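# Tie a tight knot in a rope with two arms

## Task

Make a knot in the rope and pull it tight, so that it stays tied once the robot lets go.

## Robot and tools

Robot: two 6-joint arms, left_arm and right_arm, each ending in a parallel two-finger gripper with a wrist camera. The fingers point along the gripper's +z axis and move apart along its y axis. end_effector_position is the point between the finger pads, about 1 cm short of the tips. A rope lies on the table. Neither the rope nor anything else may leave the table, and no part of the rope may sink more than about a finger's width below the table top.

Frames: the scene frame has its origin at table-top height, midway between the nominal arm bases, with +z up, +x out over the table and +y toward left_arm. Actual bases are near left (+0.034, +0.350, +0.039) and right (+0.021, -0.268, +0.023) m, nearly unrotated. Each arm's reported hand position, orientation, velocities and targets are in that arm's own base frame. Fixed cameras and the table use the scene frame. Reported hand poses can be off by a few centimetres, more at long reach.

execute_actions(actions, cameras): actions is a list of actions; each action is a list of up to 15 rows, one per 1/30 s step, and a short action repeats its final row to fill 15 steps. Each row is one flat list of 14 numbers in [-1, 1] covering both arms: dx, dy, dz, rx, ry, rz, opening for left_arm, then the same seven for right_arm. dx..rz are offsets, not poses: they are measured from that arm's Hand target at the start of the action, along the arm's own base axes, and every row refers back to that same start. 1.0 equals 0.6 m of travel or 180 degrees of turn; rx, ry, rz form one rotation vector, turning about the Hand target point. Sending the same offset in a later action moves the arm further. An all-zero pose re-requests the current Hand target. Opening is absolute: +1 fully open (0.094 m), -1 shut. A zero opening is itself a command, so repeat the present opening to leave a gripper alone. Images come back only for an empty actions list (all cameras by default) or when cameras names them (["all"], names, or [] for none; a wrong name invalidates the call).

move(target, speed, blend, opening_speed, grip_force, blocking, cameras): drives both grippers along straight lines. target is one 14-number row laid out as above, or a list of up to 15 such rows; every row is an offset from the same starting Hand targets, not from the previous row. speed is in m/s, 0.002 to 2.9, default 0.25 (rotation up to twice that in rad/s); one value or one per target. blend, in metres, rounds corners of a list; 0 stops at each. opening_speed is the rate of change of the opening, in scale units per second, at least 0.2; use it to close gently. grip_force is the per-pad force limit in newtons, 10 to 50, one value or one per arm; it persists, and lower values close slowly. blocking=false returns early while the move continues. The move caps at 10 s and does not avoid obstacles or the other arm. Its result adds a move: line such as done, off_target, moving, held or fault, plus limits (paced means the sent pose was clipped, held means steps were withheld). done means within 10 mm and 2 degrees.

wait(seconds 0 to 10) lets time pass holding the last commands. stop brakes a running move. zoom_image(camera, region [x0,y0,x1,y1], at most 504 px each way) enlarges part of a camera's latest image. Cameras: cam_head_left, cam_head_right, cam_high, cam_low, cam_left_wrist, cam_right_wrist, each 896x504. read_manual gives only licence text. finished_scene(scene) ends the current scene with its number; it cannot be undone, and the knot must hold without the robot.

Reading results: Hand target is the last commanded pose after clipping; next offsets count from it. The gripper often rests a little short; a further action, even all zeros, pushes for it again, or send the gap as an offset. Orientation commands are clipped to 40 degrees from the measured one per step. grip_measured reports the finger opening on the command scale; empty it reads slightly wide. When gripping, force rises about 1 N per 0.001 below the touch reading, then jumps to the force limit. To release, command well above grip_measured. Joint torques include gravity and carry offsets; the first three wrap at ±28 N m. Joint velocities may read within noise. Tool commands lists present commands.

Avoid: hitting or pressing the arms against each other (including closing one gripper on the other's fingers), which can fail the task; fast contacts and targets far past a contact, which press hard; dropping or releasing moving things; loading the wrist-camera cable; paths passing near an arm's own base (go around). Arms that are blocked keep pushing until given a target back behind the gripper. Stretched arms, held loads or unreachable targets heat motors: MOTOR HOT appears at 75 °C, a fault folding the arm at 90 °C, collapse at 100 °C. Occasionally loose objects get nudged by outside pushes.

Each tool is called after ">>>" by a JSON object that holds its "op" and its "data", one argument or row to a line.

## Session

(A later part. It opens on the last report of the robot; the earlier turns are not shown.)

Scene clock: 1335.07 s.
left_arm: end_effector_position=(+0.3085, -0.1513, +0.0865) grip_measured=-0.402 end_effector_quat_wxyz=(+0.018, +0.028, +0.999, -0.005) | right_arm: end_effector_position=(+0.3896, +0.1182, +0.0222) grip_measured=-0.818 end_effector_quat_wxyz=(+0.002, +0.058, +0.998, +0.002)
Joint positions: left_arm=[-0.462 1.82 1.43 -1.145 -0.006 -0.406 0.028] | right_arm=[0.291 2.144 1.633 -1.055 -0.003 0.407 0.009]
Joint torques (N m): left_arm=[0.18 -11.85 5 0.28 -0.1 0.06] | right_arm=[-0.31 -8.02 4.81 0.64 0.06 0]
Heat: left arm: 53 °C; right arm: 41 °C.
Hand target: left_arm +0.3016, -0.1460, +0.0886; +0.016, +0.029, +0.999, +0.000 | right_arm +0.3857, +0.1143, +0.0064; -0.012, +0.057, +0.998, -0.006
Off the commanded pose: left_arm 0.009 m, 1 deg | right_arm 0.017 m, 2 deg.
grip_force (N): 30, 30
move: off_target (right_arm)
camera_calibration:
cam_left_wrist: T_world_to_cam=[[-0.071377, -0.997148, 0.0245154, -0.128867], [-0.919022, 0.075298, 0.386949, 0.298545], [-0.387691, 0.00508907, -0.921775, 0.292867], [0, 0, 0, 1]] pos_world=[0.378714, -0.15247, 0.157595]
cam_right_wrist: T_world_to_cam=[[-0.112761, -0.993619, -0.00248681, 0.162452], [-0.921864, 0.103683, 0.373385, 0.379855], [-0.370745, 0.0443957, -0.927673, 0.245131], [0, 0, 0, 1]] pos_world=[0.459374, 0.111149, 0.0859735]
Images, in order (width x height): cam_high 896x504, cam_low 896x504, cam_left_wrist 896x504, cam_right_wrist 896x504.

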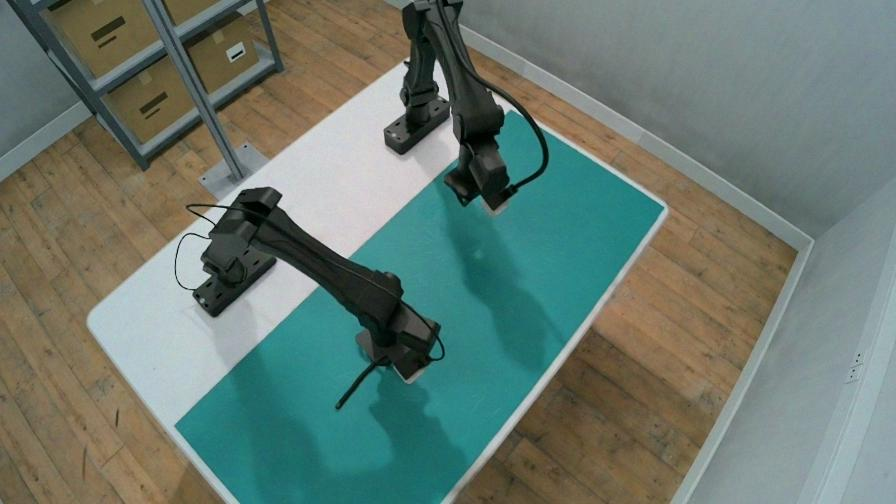

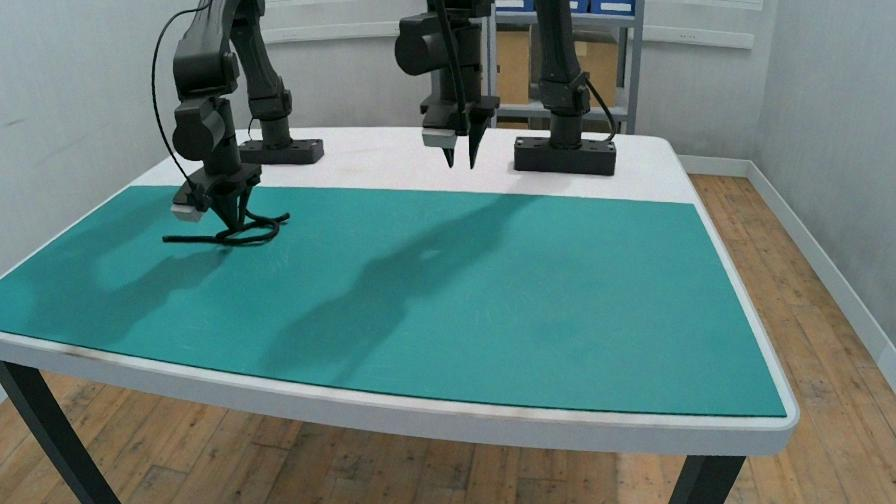

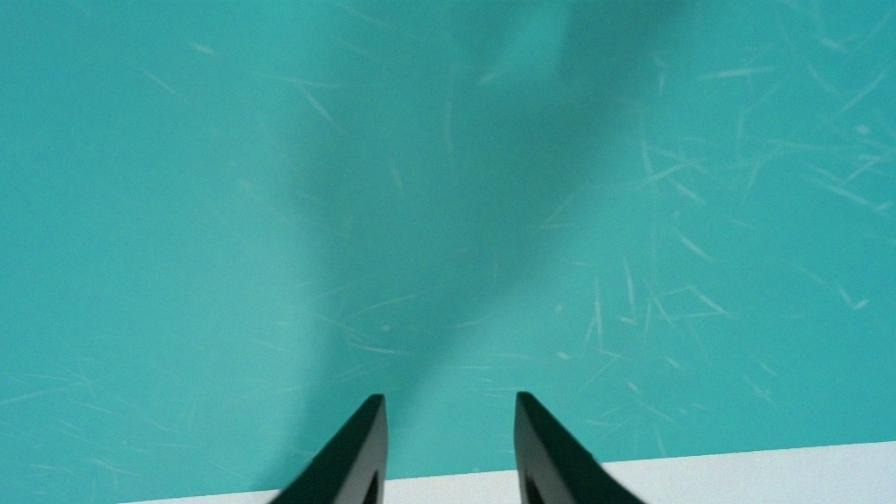

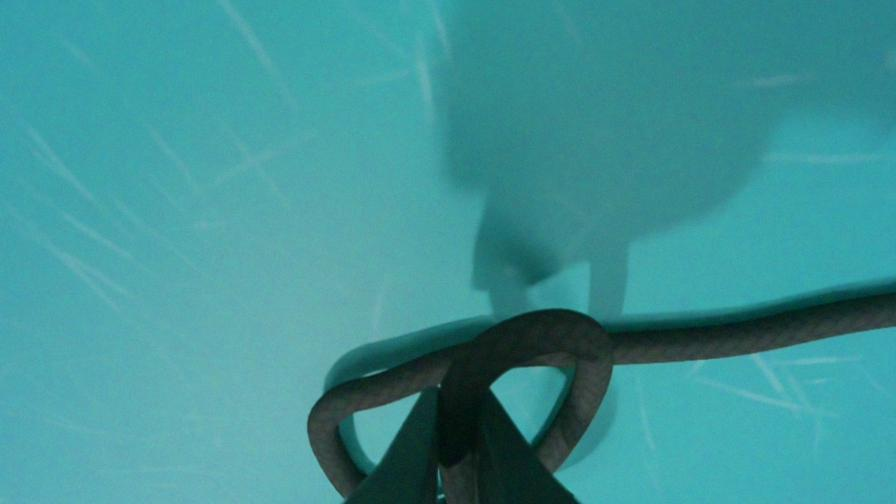

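>>> {"op": "move", "data": {
  "target": [
    [0,0,0,0,0,0,-0.4,0.0,-0.01,-0.03,0,0,0,-1],
    [0,0,0,0,0,0,-0.4,0.0,-0.01,-0.03,0,0,0,-0.5],
    [0,0,0,0,0,0,-0.4,-0.02,-0.01,0.1,0,0,0,-0.5]
  ],
  "speed": 0.15,
  "cameras": ["cam_right_wrist","cam_low"]
}}

Scene clock: 1342.53 s.
left_arm: end_effector_position=(+0.3085, -0.1513, +0.0865) grip_measured=-0.402 end_effector_quat_wxyz=(+0.018, +0.028, +0.999, -0.005) | right_arm: end_effector_position=(+0.3695, +0.1077, +0.0537) grip_measured=-0.503 end_effector_quat_wxyz=(-0.026, +0.056, +0.998, -0.008)
Joint positions: left_arm=[-0.462 1.82 1.43 -1.145 -0.006 -0.406 0.028] | right_arm=[0.28 2.087 1.671 -1.209 -0.003 0.392 0.023]
Joint torques (N m): left_arm=[0.2 -11.85 5.01 0.28 -0.1 0.05] | right_arm=[0.08 -11.02 7.88 0.17 0.05 0.08]
Heat: left arm: 53 °C; right arm: 41 °C.
Hand target: left_arm +0.3016, -0.1460, +0.0886; +0.016, +0.029, +0.999, +0.000 | right_arm +0.3737, +0.1082, +0.0663; -0.013, +0.057, +0.998, -0.006
Off the commanded pose: left_arm 0.009 m, 1 deg | right_arm 0.013 m, 2 deg.
grip_force (N): 30, 30
move: off_target (right_arm); target 2's new opening was sent with right_arm's hand 0.017 m and 2 deg from that target
camera_calibration:
cam_right_wrist: T_world_to_cam=[[-0.10853, -0.993894, 0.0198879, 0.147065], [-0.899667, 0.106712, 0.423335, 0.339372], [-0.422872, 0.0280521, -0.905755, 0.287186], [0, 0, 0, 1]] pos_world=[0.442725, 0.101896, 0.113527]
Images, in order (width x height): cam_low 896x504, cam_right_wrist 896x504.

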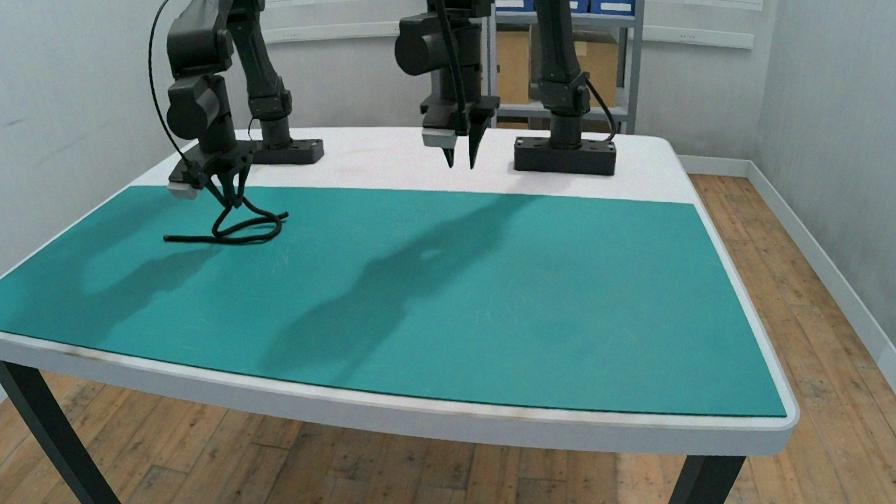

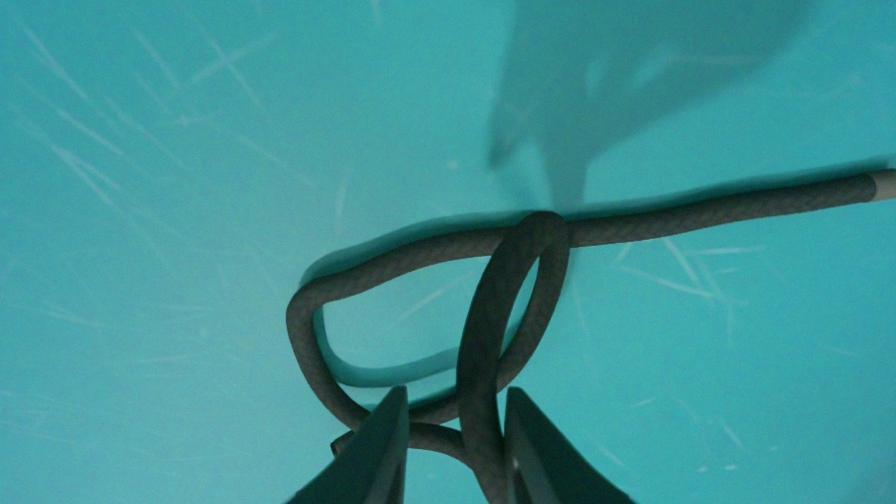

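>>> {"op": "move", "data": {
  "target": [
    [0,0,0,0,0,0,-0.4,-0.10,0.05,0.1,0,0,0,-0.5]
  ],
  "speed": 0.2,
  "cameras": ["cam_right_wrist","cam_low","cam_high"]
}}

>>> {"op": "zoom_image", "data": {
  "camera": "cam_low",
  "region": [130, 160, 330, 280]
}}

>>> {"op": "zoom_image", "data": {
  "camera": "cam_high",
  "region": [310, 320, 460, 420]
}}

Scene clock: 1357.27 s.
left_arm: end_effector_position=(+0.3085, -0.1513, +0.0865) grip_measured=-0.402 end_effector_quat_wxyz=(+0.018, +0.028, +0.999, -0.005) | right_arm: end_effector_position=(+0.3212, +0.1416, +0.1247) grip_measured=-0.503 end_effector_quat_wxyz=(-0.007, +0.055, +0.998, -0.001)
Joint positions: left_arm=[-0.462 1.82 1.43 -1.145 -0.006 -0.406 0.028] | right_arm=[0.41 1.888 1.671 -1.367 -0.004 0.52 0.023]
Joint torques (N m): left_arm=[0.2 -11.84 5.01 0.27 -0.09 0.06] | right_arm=[0.09 -9.47 5.07 0.32 0.03 0.08]
Heat: left arm: 53 °C; right arm: 41 °C.
Hand target: left_arm +0.3016, -0.1460, +0.0886; +0.016, +0.029, +0.999, +0.000 | right_arm +0.3136, +0.1382, +0.1263; -0.013, +0.057, +0.998, -0.006
Off the commanded pose: left_arm 0.009 m, 1 deg | right_arm 0.008 m, 1 deg.
grip_force (N): 30, 30
move: done
camera_calibration:
cam_right_wrist: T_world_to_cam=[[-0.105941, -0.994359, 0.00522642, 0.175204], [-0.916125, 0.0996471, 0.388312, 0.272879], [-0.386642, 0.0363502, -0.921513, 0.319362], [0, 0, 0, 1]] pos_world=[0.392031, 0.135415, 0.187419]
Images, in order (width x height): cam_high 896x504, cam_low 896x504, cam_right_wrist 896x504.

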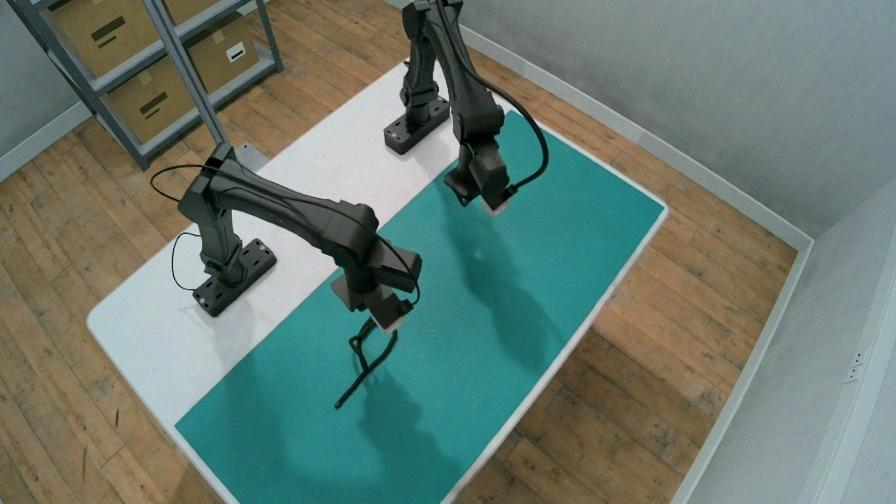

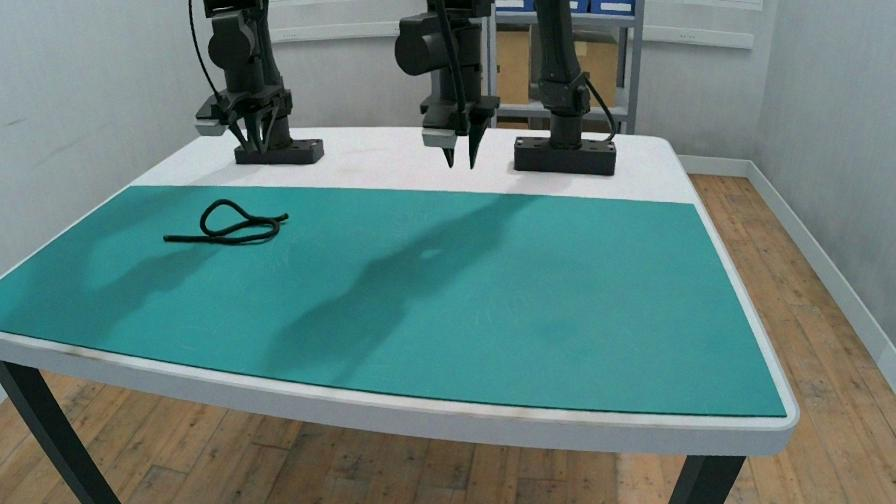

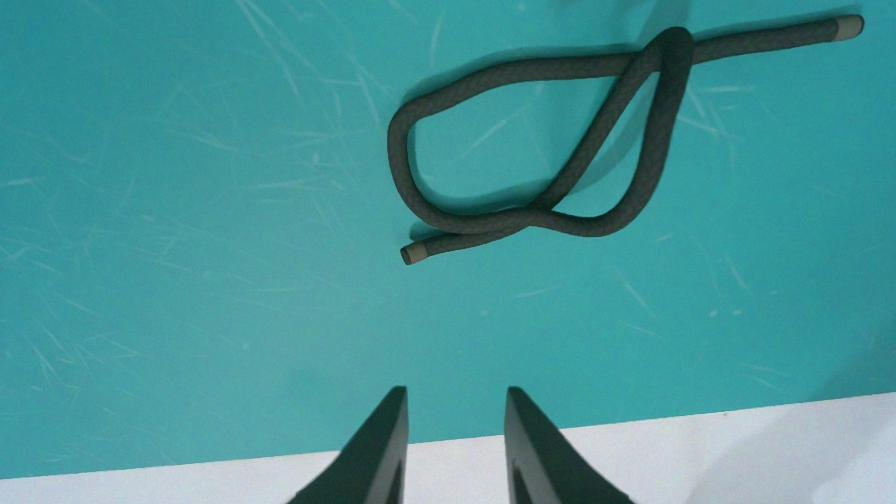

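Scaled by 2.520.

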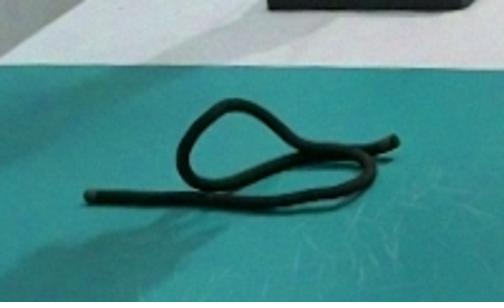

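Scaled by 3.360.

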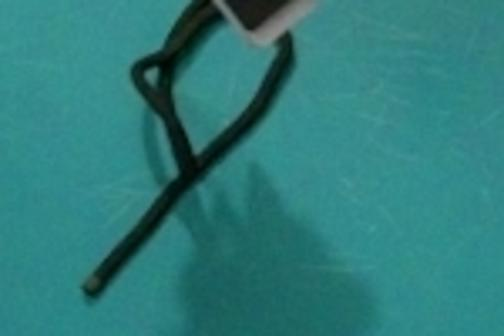

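>>> {"op": "move", "data": {
  "target": [
    [0,0,0,0,0,0,-0.4,0.119,-0.223,0.02,0,0,-0.45,-0.4],
    [0,0,0,0,0,0,-0.4,0.119,-0.223,-0.245,0,0,-0.45,-0.4],
    [0,0,0,0,0,0,-0.4,0.119,-0.223,-0.245,0,0,-0.45,-1]
  ],
  "speed": [0.4,0.2,0.2]
}}

>>> {"op": "move", "data": {
  "target": [
    [0,0,0,0,0,0,-0.4,-0.02,0.0,0.015,0,0,0,-1],
    [0,0,0,0,0,0,-0.4,-0.08,0.01,0.015,0,0,-0.05,-1]
  ],
  "speed": [0.1,0.1],
  "cameras": ["cam_right_wrist","cam_low","cam_high"]
}}

>>> {"op": "zoom_image", "data": {
  "camera": "cam_low",
  "region": [130, 160, 330, 280]
}}

>>> {"op": "zoom_image", "data": {
  "camera": "cam_high",
  "region": [310, 320, 460, 420]
}}

Scene clock: 1392.10 s.
left_arm: end_effector_position=(+0.3085, -0.1513, +0.0865) grip_measured=-0.402 end_effector_quat_wxyz=(+0.018, +0.028, +0.999, -0.005) | right_arm: end_effector_position=(+0.3878, +0.0065, -0.0077) grip_measured=-0.814 end_effector_quat_wxyz=(-0.008, +0.688, +0.725, +0.011)
Joint positions: left_arm=[-0.462 1.82 1.43 -1.145 -0.006 -0.406 0.028] | right_arm=[0.001 2.114 1.458 -0.912 -0.028 1.52 0.009]
Joint torques (N m): left_arm=[0.18 -11.82 5.01 0.28 -0.09 0.06] | right_arm=[-0.25 -7.75 4.86 0.74 0.02 0.11]
Heat: left arm: 52 °C; right arm: 42 °C.
Hand target: left_arm +0.3016, -0.1460, +0.0886; +0.016, +0.029, +0.999, +0.000 | right_arm +0.3851, +0.0044, -0.0206; -0.013, +0.692, +0.722, +0.004
Off the commanded pose: left_arm 0.009 m, 1 deg | right_arm 0.013 m, 1 deg.
grip_force (N): 30, 30
move: off_target (right_arm); target 3's new opening was sent with right_arm's hand 0.014 m and 1 deg from that target

Scene clock: 1394.20 s.
left_arm: end_effector_position=(+0.3085, -0.1513, +0.0865) grip_measured=-0.402 end_effector_quat_wxyz=(+0.018, +0.028, +0.999, -0.005) | right_arm: end_effector_position=(+0.3592, +0.0068, -0.0081) grip_measured=-0.816 end_effector_quat_wxyz=(+0.007, +0.747, +0.664, +0.029)
Joint positions: left_arm=[-0.462 1.82 1.43 -1.145 -0.006 -0.406 0.028] | right_arm=[0.002 1.975 1.243 -0.785 -0.028 1.691 0.009]
Joint torques (N m): left_arm=[0.2 -11.82 5 0.28 -0.09 0.06] | right_arm=[0.84 -9.35 3.44 0.14 0.01 0.12]
Heat: left arm: 52 °C; right arm: 42 °C.
Hand target: left_arm +0.3016, -0.1460, +0.0886; +0.016, +0.029, +0.999, +0.000 | right_arm +0.3370, +0.0104, -0.0117; -0.013, +0.746, +0.665, +0.005
Off the commanded pose: left_arm 0.009 m, 1 deg | right_arm 0.023 m, 4 deg.
grip_force (N): 30, 30
move: off_target (right_arm)
camera_calibration:
cam_right_wrist: T_world_to_cam=[[-0.992284, 0.114695, -0.0470931, 0.356322], [0.0858207, 0.909492, 0.406767, 0.00735103], [0.089485, 0.399587, -0.912317, 0.0431322], [0, 0, 0, 1]] pos_world=[0.349082, -0.0647892, 0.0531404]
Images, in order (width x height): cam_high 896x504, cam_low 896x504, cam_right_wrist 896x504.

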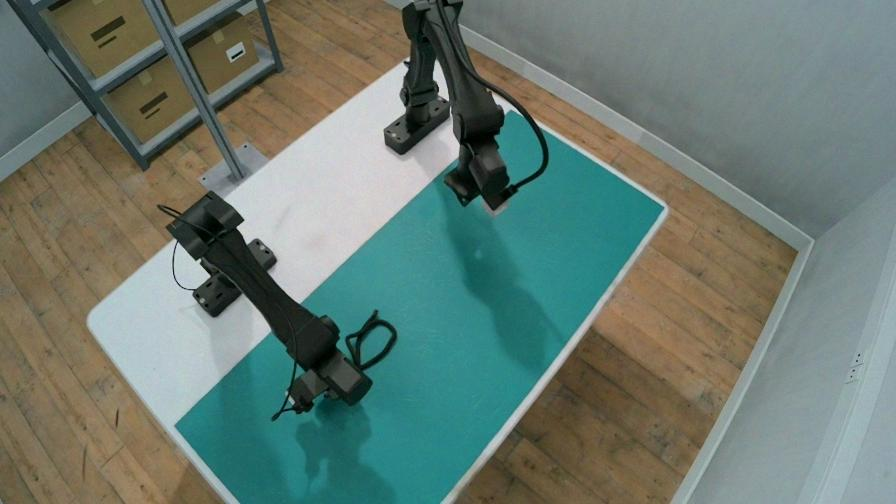

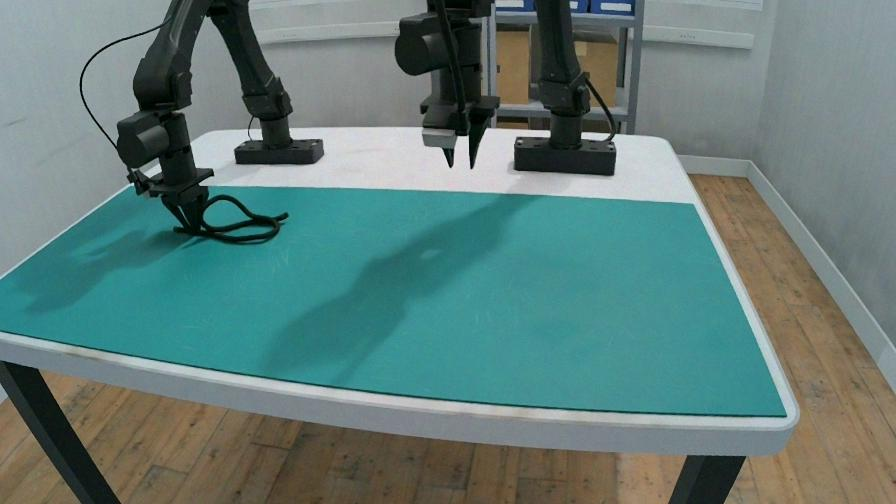

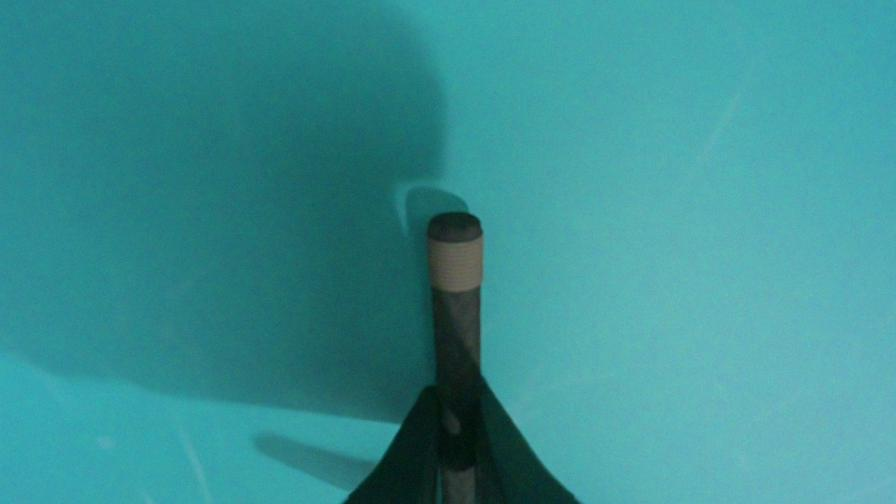

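Scaled by 2.520.

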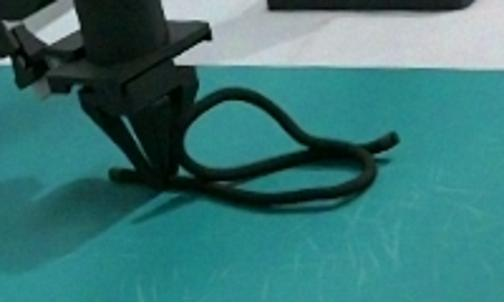

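Scaled by 3.360.

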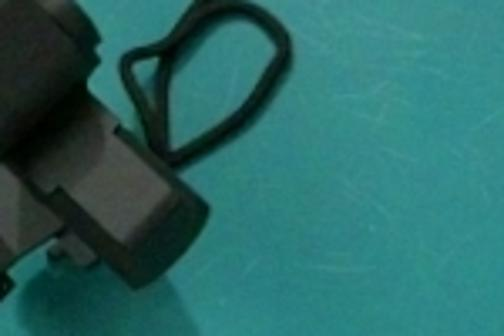

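>>> {"op": "move", "data": {
  "target": [
    [0,0,0,0,0,0,-0.4,-0.0,0.0,0.015,0,0,0,-1],
    [0,0,0,0,0,0,-0.4,-0.02,0.0,0.015,0,0,0.0,-1],
    [0,0,0,0,0,0,-0.4,-0.02,0.0,0,0,0,0.0,-1],
    [0,0,0,0,0,0,-0.4,-0.02,0.0,0,0,0,0.0,-0.4],
    [0,0,0,0,0,0,-0.4,-0.02,0.0,0.14,0,0,0.0,-0.4],
    [0,0,0,0,0,0,-0.4,-0.03,0.13,0.15,0,0,0.45,-0.4]
  ],
  "speed": [0.1,0.1,0.1,0.1,0.2,0.3],
  "cameras": ["cam_right_wrist","cam_low","cam_high"]
}}

>>> {"op": "zoom_image", "data": {
  "camera": "cam_low",
  "region": [130, 160, 330, 280]
}}

>>> {"op": "zoom_image", "data": {
  "camera": "cam_high",
  "region": [310, 320, 460, 420]
}}

Scene clock: 1410.67 s.
left_arm: end_effector_position=(+0.3085, -0.1513, +0.0865) grip_measured=-0.402 end_effector_quat_wxyz=(+0.018, +0.028, +0.999, -0.005) | right_arm: end_effector_position=(+0.3147, +0.0869, +0.0775) grip_measured=-0.403 end_effector_quat_wxyz=(-0.012, +0.141, +0.990, +0.000)
Joint positions: left_arm=[-0.462 1.82 1.43 -1.145 -0.006 -0.406 0.028] | right_arm=[0.261 1.816 1.389 -1.165 -0.01 0.544 0.028]
Joint torques (N m): left_arm=[0.17 -11.84 5 0.28 -0.09 0.06] | right_arm=[0.46 -5.96 8.65 0.28 0.08 -0.04]
Heat: left arm: 52 °C; right arm: 41 °C.
Hand target: left_arm +0.3016, -0.1460, +0.0886; +0.016, +0.029, +0.999, +0.000 | right_arm +0.3191, +0.0884, +0.0783; -0.013, +0.135, +0.991, -0.005
Off the commanded pose: left_arm 0.009 m, 1 deg | right_arm 0.005 m, 1 deg.
grip_force (N): 30, 30
move: done
camera_calibration:
cam_right_wrist: T_world_to_cam=[[-0.276533, -0.960994, 0.00446222, 0.171269], [-0.881374, 0.255467, 0.397388, 0.265548], [-0.383027, 0.105958, -0.91764, 0.267788], [0, 0, 0, 1]] pos_world=[0.383978, 0.0683752, 0.139443]
Images, in order (width x height): cam_high 896x504, cam_low 896x504, cam_right_wrist 896x504.

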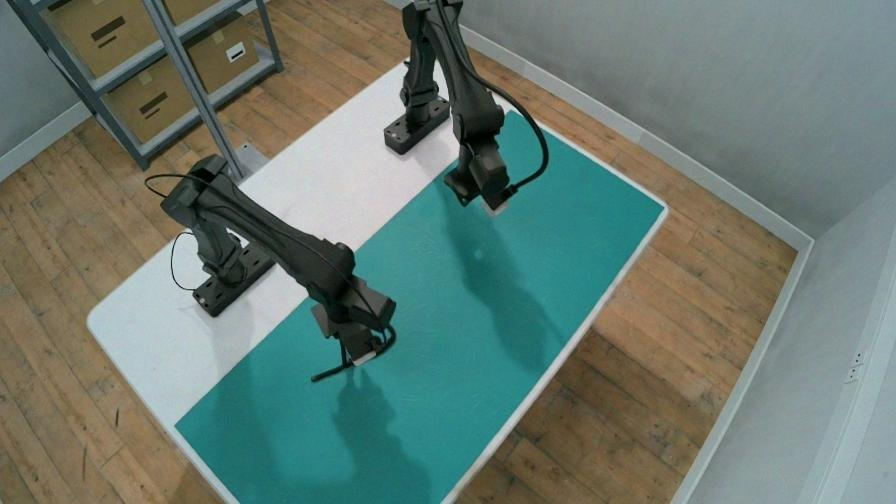

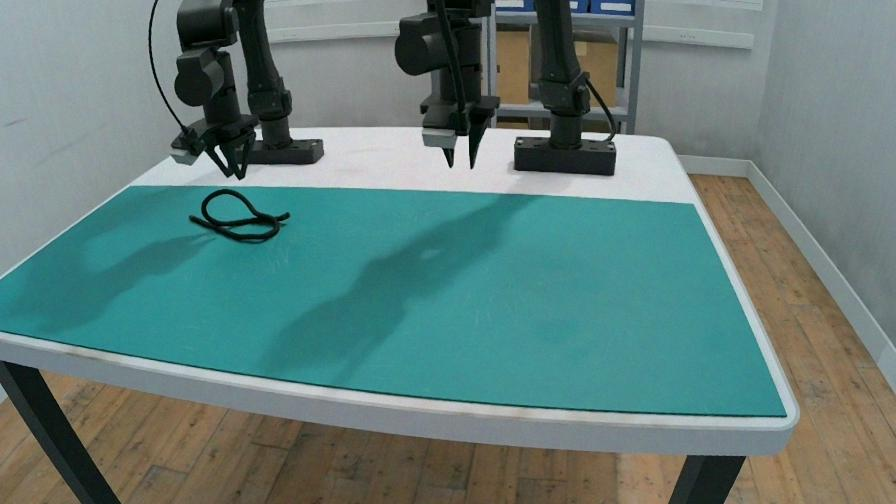

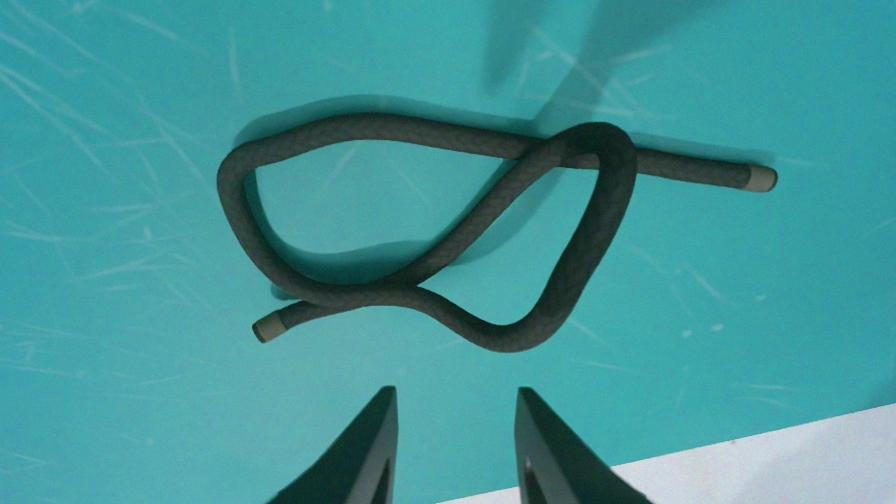

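Scaled by 2.520.

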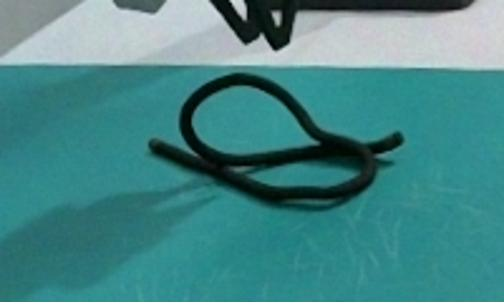

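Scaled by 3.360.

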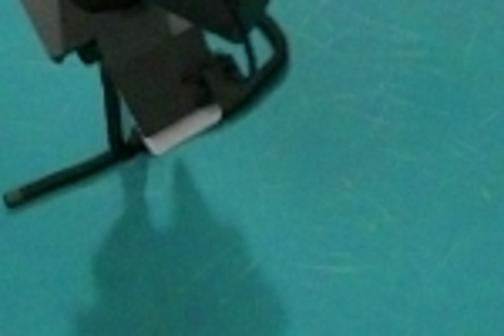

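>>> {"op": "move", "data": {
  "target": [
    [0,0,0,0,0,0,-0.4,-0.003,-0.076,0.03,0,0,-0.185,-0.3],
    [0,0,0,0,0,0,-0.4,-0.003,-0.076,-0.1,0,0,-0.185,-0.3],
    [0,0,0,0,0,0,-0.4,-0.003,-0.076,-0.1,0,0,-0.185,-1]
  ],
  "speed": [0.2,0.2,0.1],
  "cameras": ["cam_right_wrist"]
}}

>>> {"op": "zoom_image", "data": {
  "camera": "cam_right_wrist",
  "region": [200, 100, 700, 504]
}}

Scene clock: 1430.97 s.
left_arm: end_effector_position=(+0.3085, -0.1513, +0.0865) grip_measured=-0.402 end_effector_quat_wxyz=(+0.018, +0.028, +0.999, -0.005) | right_arm: end_effector_position=(+0.3211, +0.0454, +0.0279) grip_measured=-0.813 end_effector_quat_wxyz=(-0.004, +0.408, +0.913, +0.005)
Joint positions: left_arm=[-0.462 1.82 1.43 -1.145 -0.006 -0.406 0.028] | right_arm=[0.13 1.843 1.22 -0.949 -0.013 0.971 0.009]
Joint torques (N m): left_arm=[0.2 -11.86 5 0.28 -0.09 0.06] | right_arm=[-0.44 -6.2 4.85 0.61 0 0.11]
Heat: left arm: 52 °C; right arm: 41 °C.
Hand target: left_arm +0.3016, -0.1460, +0.0886; +0.016, +0.029, +0.999, +0.000 | right_arm +0.3173, +0.0428, +0.0184; -0.014, +0.413, +0.910, -0.001
Off the commanded pose: left_arm 0.009 m, 1 deg | right_arm 0.011 m, 1 deg.
grip_force (N): 30, 30
move: off_target (right_arm); target 3's new opening was sent with right_arm's hand 0.011 m and 1 deg from that target
camera_calibration:
cam_right_wrist: T_world_to_cam=[[-0.742996, -0.669285, -0.00380627, 0.270175], [-0.618149, 0.684025, 0.387301, 0.197742], [-0.256611, 0.290116, -0.921945, 0.180344], [0, 0, 0, 1]] pos_world=[0.369251, -0.00675652, 0.0907101]
Images, in order (width x height): cam_right_wrist 896x504.

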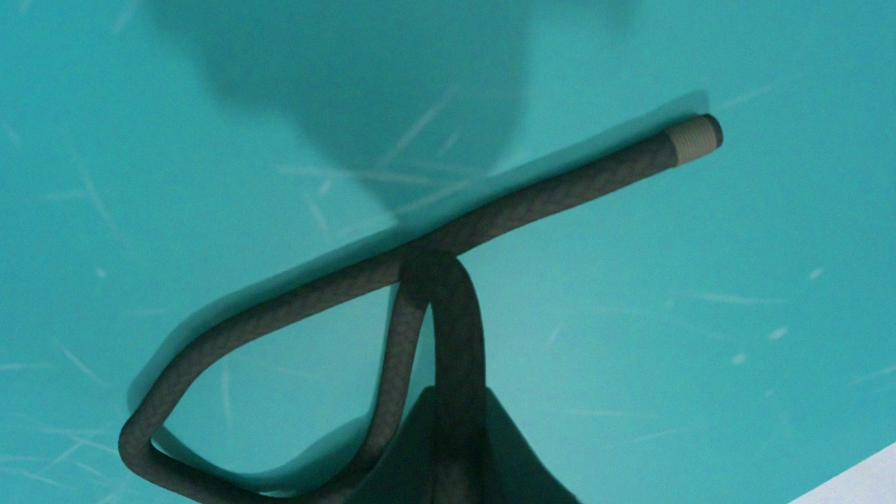

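Scaled by 1.008.

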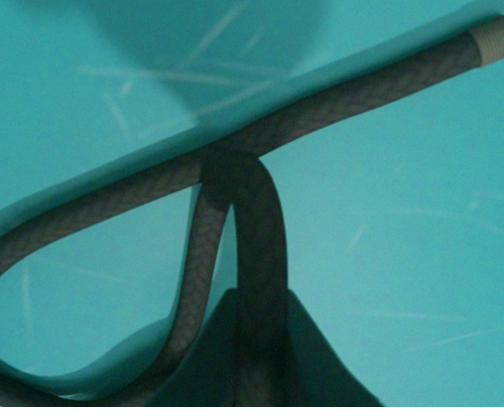

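>>> {"op": "move", "data": {
  "target": [
    [0,0,0,0,0,0,-0.4,0.0,0.0,0.04,0,0,0,-1],
    [0,0,0,0,0,0,-0.4,0.05,-0.025,0.045,0,0,0,-1],
    [0,0,0,0,0,0,-0.4,0.10,-0.05,0.01,0,0,0,-1],
    [0,0,0,0,0,0,-0.4,0.11,-0.055,-0.025,0,0,0,-1]
  ],
  "speed": 0.1,
  "blend": [0.01,0.02,0.02,0],
  "cameras": ["cam_right_wrist","cam_low"]
}}

>>> {"op": "zoom_image", "data": {
  "camera": "cam_low",
  "region": [130, 160, 330, 280]
}}

Scene clock: 1440.90 s.
left_arm: end_effector_position=(+0.3085, -0.1513, +0.0865) grip_measured=-0.402 end_effector_quat_wxyz=(+0.018, +0.028, +0.999, -0.005) | right_arm: end_effector_position=(+0.3738, +0.0135, +0.0068) grip_measured=-0.814 end_effector_quat_wxyz=(-0.021, +0.412, +0.911, -0.002)
Joint positions: left_arm=[-0.462 1.82 1.43 -1.145 -0.006 -0.406 0.028] | right_arm=[0.026 2.082 1.469 -0.998 -0.015 0.876 0.009]
Joint torques (N m): left_arm=[0.18 -11.85 5.01 0.28 -0.09 0.06] | right_arm=[-0.61 -7.57 7.88 0.56 0.04 -0.02]
Heat: left arm: 51 °C; right arm: 41 °C.
Hand target: left_arm +0.3016, -0.1460, +0.0886; +0.016, +0.029, +0.999, +0.000 | right_arm +0.3833, +0.0098, +0.0034; -0.014, +0.414, +0.910, -0.001
Off the commanded pose: left_arm 0.009 m, 1 deg | right_arm 0.011 m, 1 deg.
grip_force (N): 30, 30
move: off_target (right_arm); blend cut to 0.0168 m at target 2, 0.011 m at target 3
camera_calibration:
cam_right_wrist: T_world_to_cam=[[-0.748763, -0.662451, 0.022659, 0.2897], [-0.59746, 0.689319, 0.409732, 0.252394], [-0.287046, 0.293254, -0.911924, 0.194938], [0, 0, 0, 1]] pos_world=[0.423669, -0.0392346, 0.0677902]
Images, in order (width x height): cam_low 896x504, cam_right_wrist 896x504.

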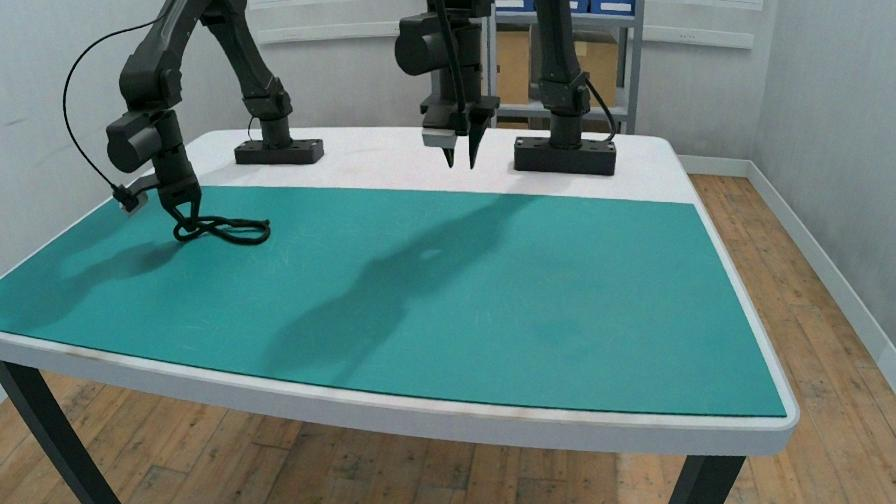

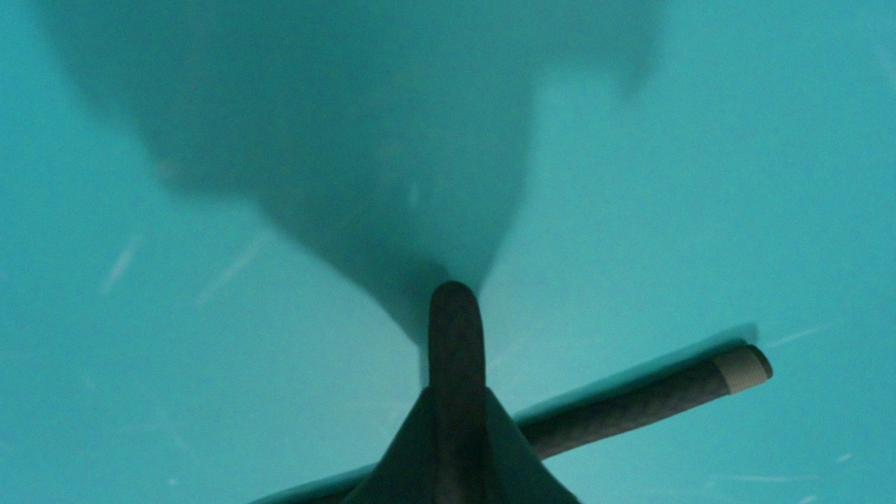

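Scaled by 2.520.

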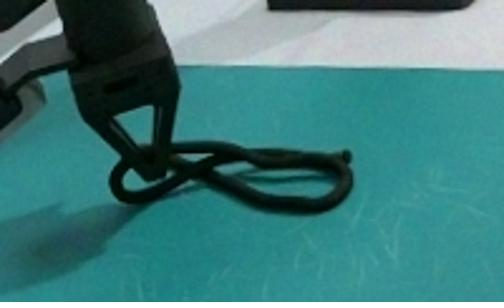

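>>> {"op": "move", "data": {
  "target": [
    [0,0,0,0,0,0,-0.4,0.0,0.0,-0.005,0,0,0,-1],
    [0,0,0,0,0,0,-0.4,0,0,-0.005,0,0,0,-0.5],
    [0,0,0,0,0,0,-0.4,0,0,0.12,0,0,0,-0.5],
    [0,0,0,0,0,0,-0.4,-0.13,0.09,0.18,0,0,0,-0.5]
  ],
  "speed": 0.15,
  "blend": [0,0,0.02,0],
  "cameras": ["cam_right_wrist","cam_low"]
}}

>>> {"op": "zoom_image", "data": {
  "camera": "cam_low",
  "region": [130, 160, 330, 280]
}}

Scene clock: 1451.90 s.
left_arm: end_effector_position=(+0.3085, -0.1513, +0.0865) grip_measured=-0.402 end_effector_quat_wxyz=(+0.018, +0.028, +0.999, -0.005) | right_arm: end_effector_position=(+0.3155, +0.0650, +0.1100) grip_measured=-0.503 end_effector_quat_wxyz=(-0.008, +0.412, +0.911, +0.005)
Joint positions: left_arm=[-0.462 1.82 1.43 -1.145 -0.006 -0.406 0.028] | right_arm=[0.19 1.771 1.464 -1.271 -0.018 1.04 0.023]
Joint torques (N m): left_arm=[0.17 -11.82 5 0.28 -0.09 0.06] | right_arm=[0.34 -8.92 4.71 0.28 0.03 0.1]
Heat: left arm: 51 °C; right arm: 40 °C.
Hand target: left_arm +0.3016, -0.1460, +0.0886; +0.016, +0.029, +0.999, +0.000 | right_arm +0.3052, +0.0638, +0.1114; -0.014, +0.413, +0.910, -0.001
Off the commanded pose: left_arm 0.009 m, 1 deg | right_arm 0.010 m, 1 deg.
grip_force (N): 30, 30
move: done
camera_calibration:
cam_right_wrist: T_world_to_cam=[[-0.749312, -0.662217, -0.000728758, 0.28053], [-0.608936, 0.68859, 0.393752, 0.145208], [-0.260247, 0.295487, -0.919217, 0.249453], [0, 0, 0, 1]] pos_world=[0.363546, 0.0120724, 0.17233]
Images, in order (width x height): cam_low 896x504, cam_right_wrist 896x504.

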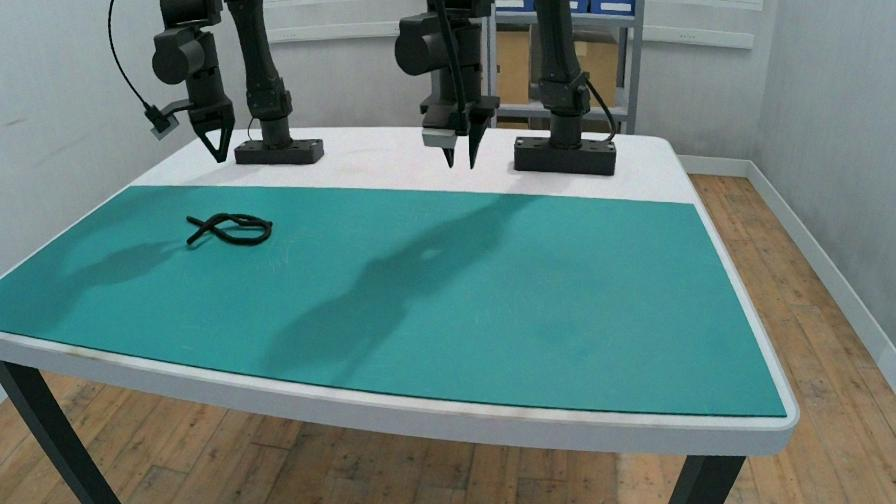

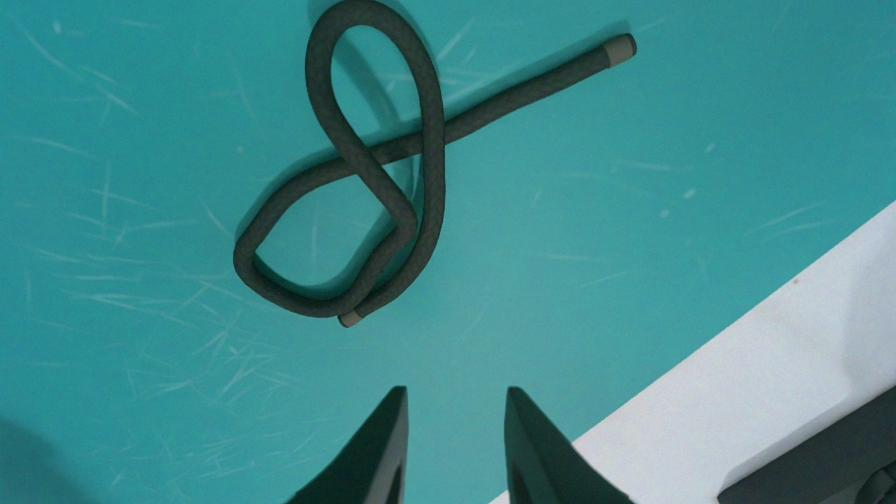

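Scaled by 2.520.

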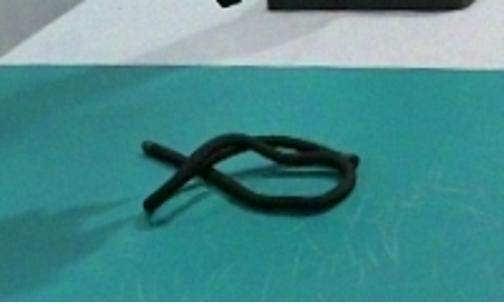

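>>> {"op": "move", "data": {
  "target": [
    [0,0,0,0,0,0,-0.4,0.05,-0.016,0.0,0,0,0.611,-0.45],
    [0,0,0,0,0,0,-0.4,0.05,-0.016,-0.132,0,0,0.611,-0.45],
    [0,0,0,0,0,0,-0.4,0.05,-0.016,-0.132,0,0,0.611,-1]
  ],
  "speed": [0.4,0.2,0.1],
  "cameras": ["cam_right_wrist"]
}}

Scene clock: 1504.50 s.
left_arm: end_effector_position=(+0.3085, -0.1513, +0.0865) grip_measured=-0.402 end_effector_quat_wxyz=(+0.018, +0.028, +0.999, -0.005) | right_arm: end_effector_position=(+0.3374, +0.0573, +0.0407) grip_measured=-0.983 end_effector_quat_wxyz=(+0.001, -0.509, +0.860, -0.016)
Joint positions: left_arm=[-0.462 1.82 1.43 -1.145 -0.006 -0.406 0.028] | right_arm=[0.18 1.878 1.318 -0.999 0.029 -0.889 0.001]
Joint torques (N m): left_arm=[0.2 -11.82 4.98 0.28 -0.1 0.05] | right_arm=[-0.65 -6.76 5.15 0.66 0 -0.02]
Heat: left arm: 51 °C; right arm: 42 °C.
Hand target: left_arm +0.3016, -0.1460, +0.0886; +0.016, +0.029, +0.999, +0.000 | right_arm +0.3352, +0.0542, +0.0321; -0.007, -0.508, +0.861, -0.012
Off the commanded pose: left_arm 0.009 m, 1 deg | right_arm 0.009 m, 1 deg.
grip_force (N): 30, 30
move: done
camera_calibration:
cam_right_wrist: T_world_to_cam=[[0.878072, -0.477592, 0.0299345, -0.269089], [-0.450296, -0.803477, 0.389434, 0.223253], [-0.161939, -0.35543, -0.920568, 0.197733], [0, 0, 0, 1]] pos_world=[0.36883, 0.121144, 0.103139]
Images, in order (width x height): cam_right_wrist 896x504.

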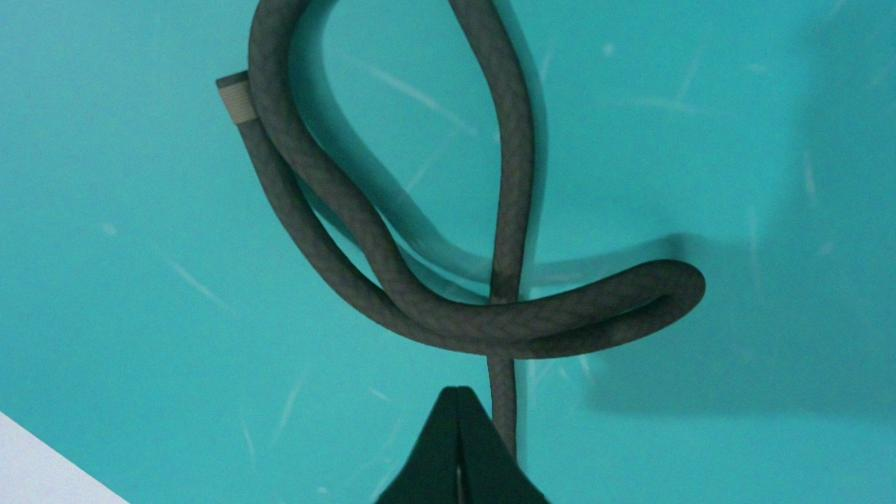

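>>> {"op": "move", "data": {
  "target": [
    [0,0,0,0,0,0,-0.4,0,0,0.08,0,0,0,-0.45],
    [0,0,0,0,0,0,-0.4,-0.023,0.123,0.08,0,0,0.16,-0.45],
    [0,0,0,0,0,0,-0.4,-0.023,0.123,-0.086,0,0,0.16,-0.45],
    [0,0,0,0,0,0,-0.4,-0.023,0.123,-0.086,0,0,0.16,-1]
  ],
  "speed": [0.2,0.2,0.2,0.1],
  "cameras": ["cam_right_wrist"]
}}

Scene clock: 1523.27 s.
left_arm: end_effector_position=(+0.3085, -0.1513, +0.0865) grip_measured=-0.402 end_effector_quat_wxyz=(+0.018, +0.028, +0.999, -0.005) | right_arm: end_effector_position=(+0.3314, +0.1282, -0.0052) grip_measured=-0.799 end_effector_quat_wxyz=(-0.012, +0.702, -0.711, +0.026)
Joint positions: left_arm=[-0.462 1.82 1.43 -1.145 -0.006 -0.406 0.028] | right_arm=[0.386 1.966 1.243 -0.806 0.039 -1.173 0.009]
Joint torques (N m): left_arm=[0.21 -11.85 5.01 0.28 -0.1 0.06] | right_arm=[0.29 -6.56 4.12 0.71 -0.09 -0.02]
Heat: left arm: 51 °C; right arm: 41 °C.
Hand target: left_arm +0.3016, -0.1460, +0.0886; +0.016, +0.029, +0.999, +0.000 | right_arm +0.3215, +0.1279, -0.0194; +0.004, +0.707, -0.708, +0.013
Off the commanded pose: left_arm 0.009 m, 1 deg | right_arm 0.017 m, 2 deg.
grip_force (N): 30, 30
move: off_target (right_arm); target 4's new opening was sent with right_arm's hand 0.017 m and 2 deg from that target
camera_calibration:
cam_right_wrist: T_world_to_cam=[[0.998435, -0.00865743, 0.0552443, -0.328365], [-0.0297549, -0.918719, 0.393788, 0.170873], [0.0473448, -0.394816, -0.917539, 0.115547], [0, 0, 0, 1]] pos_world=[0.327465, 0.199762, 0.0568714]
Images, in order (width x height): cam_right_wrist 896x504.

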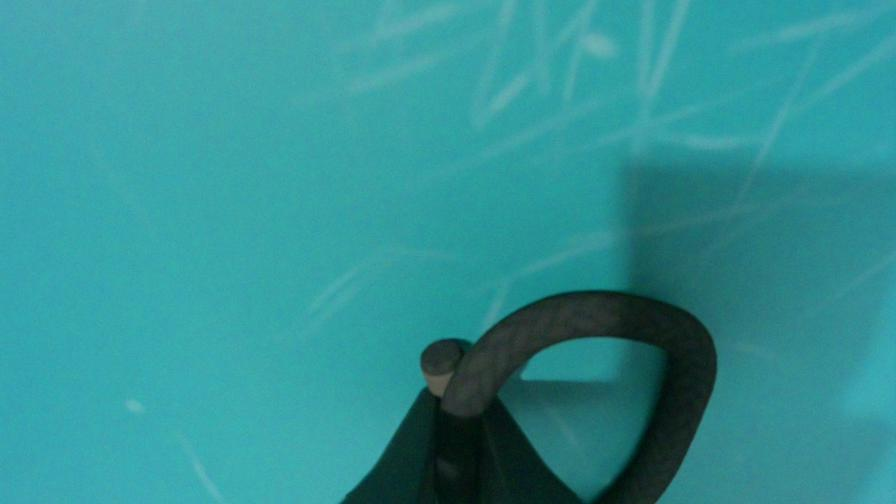

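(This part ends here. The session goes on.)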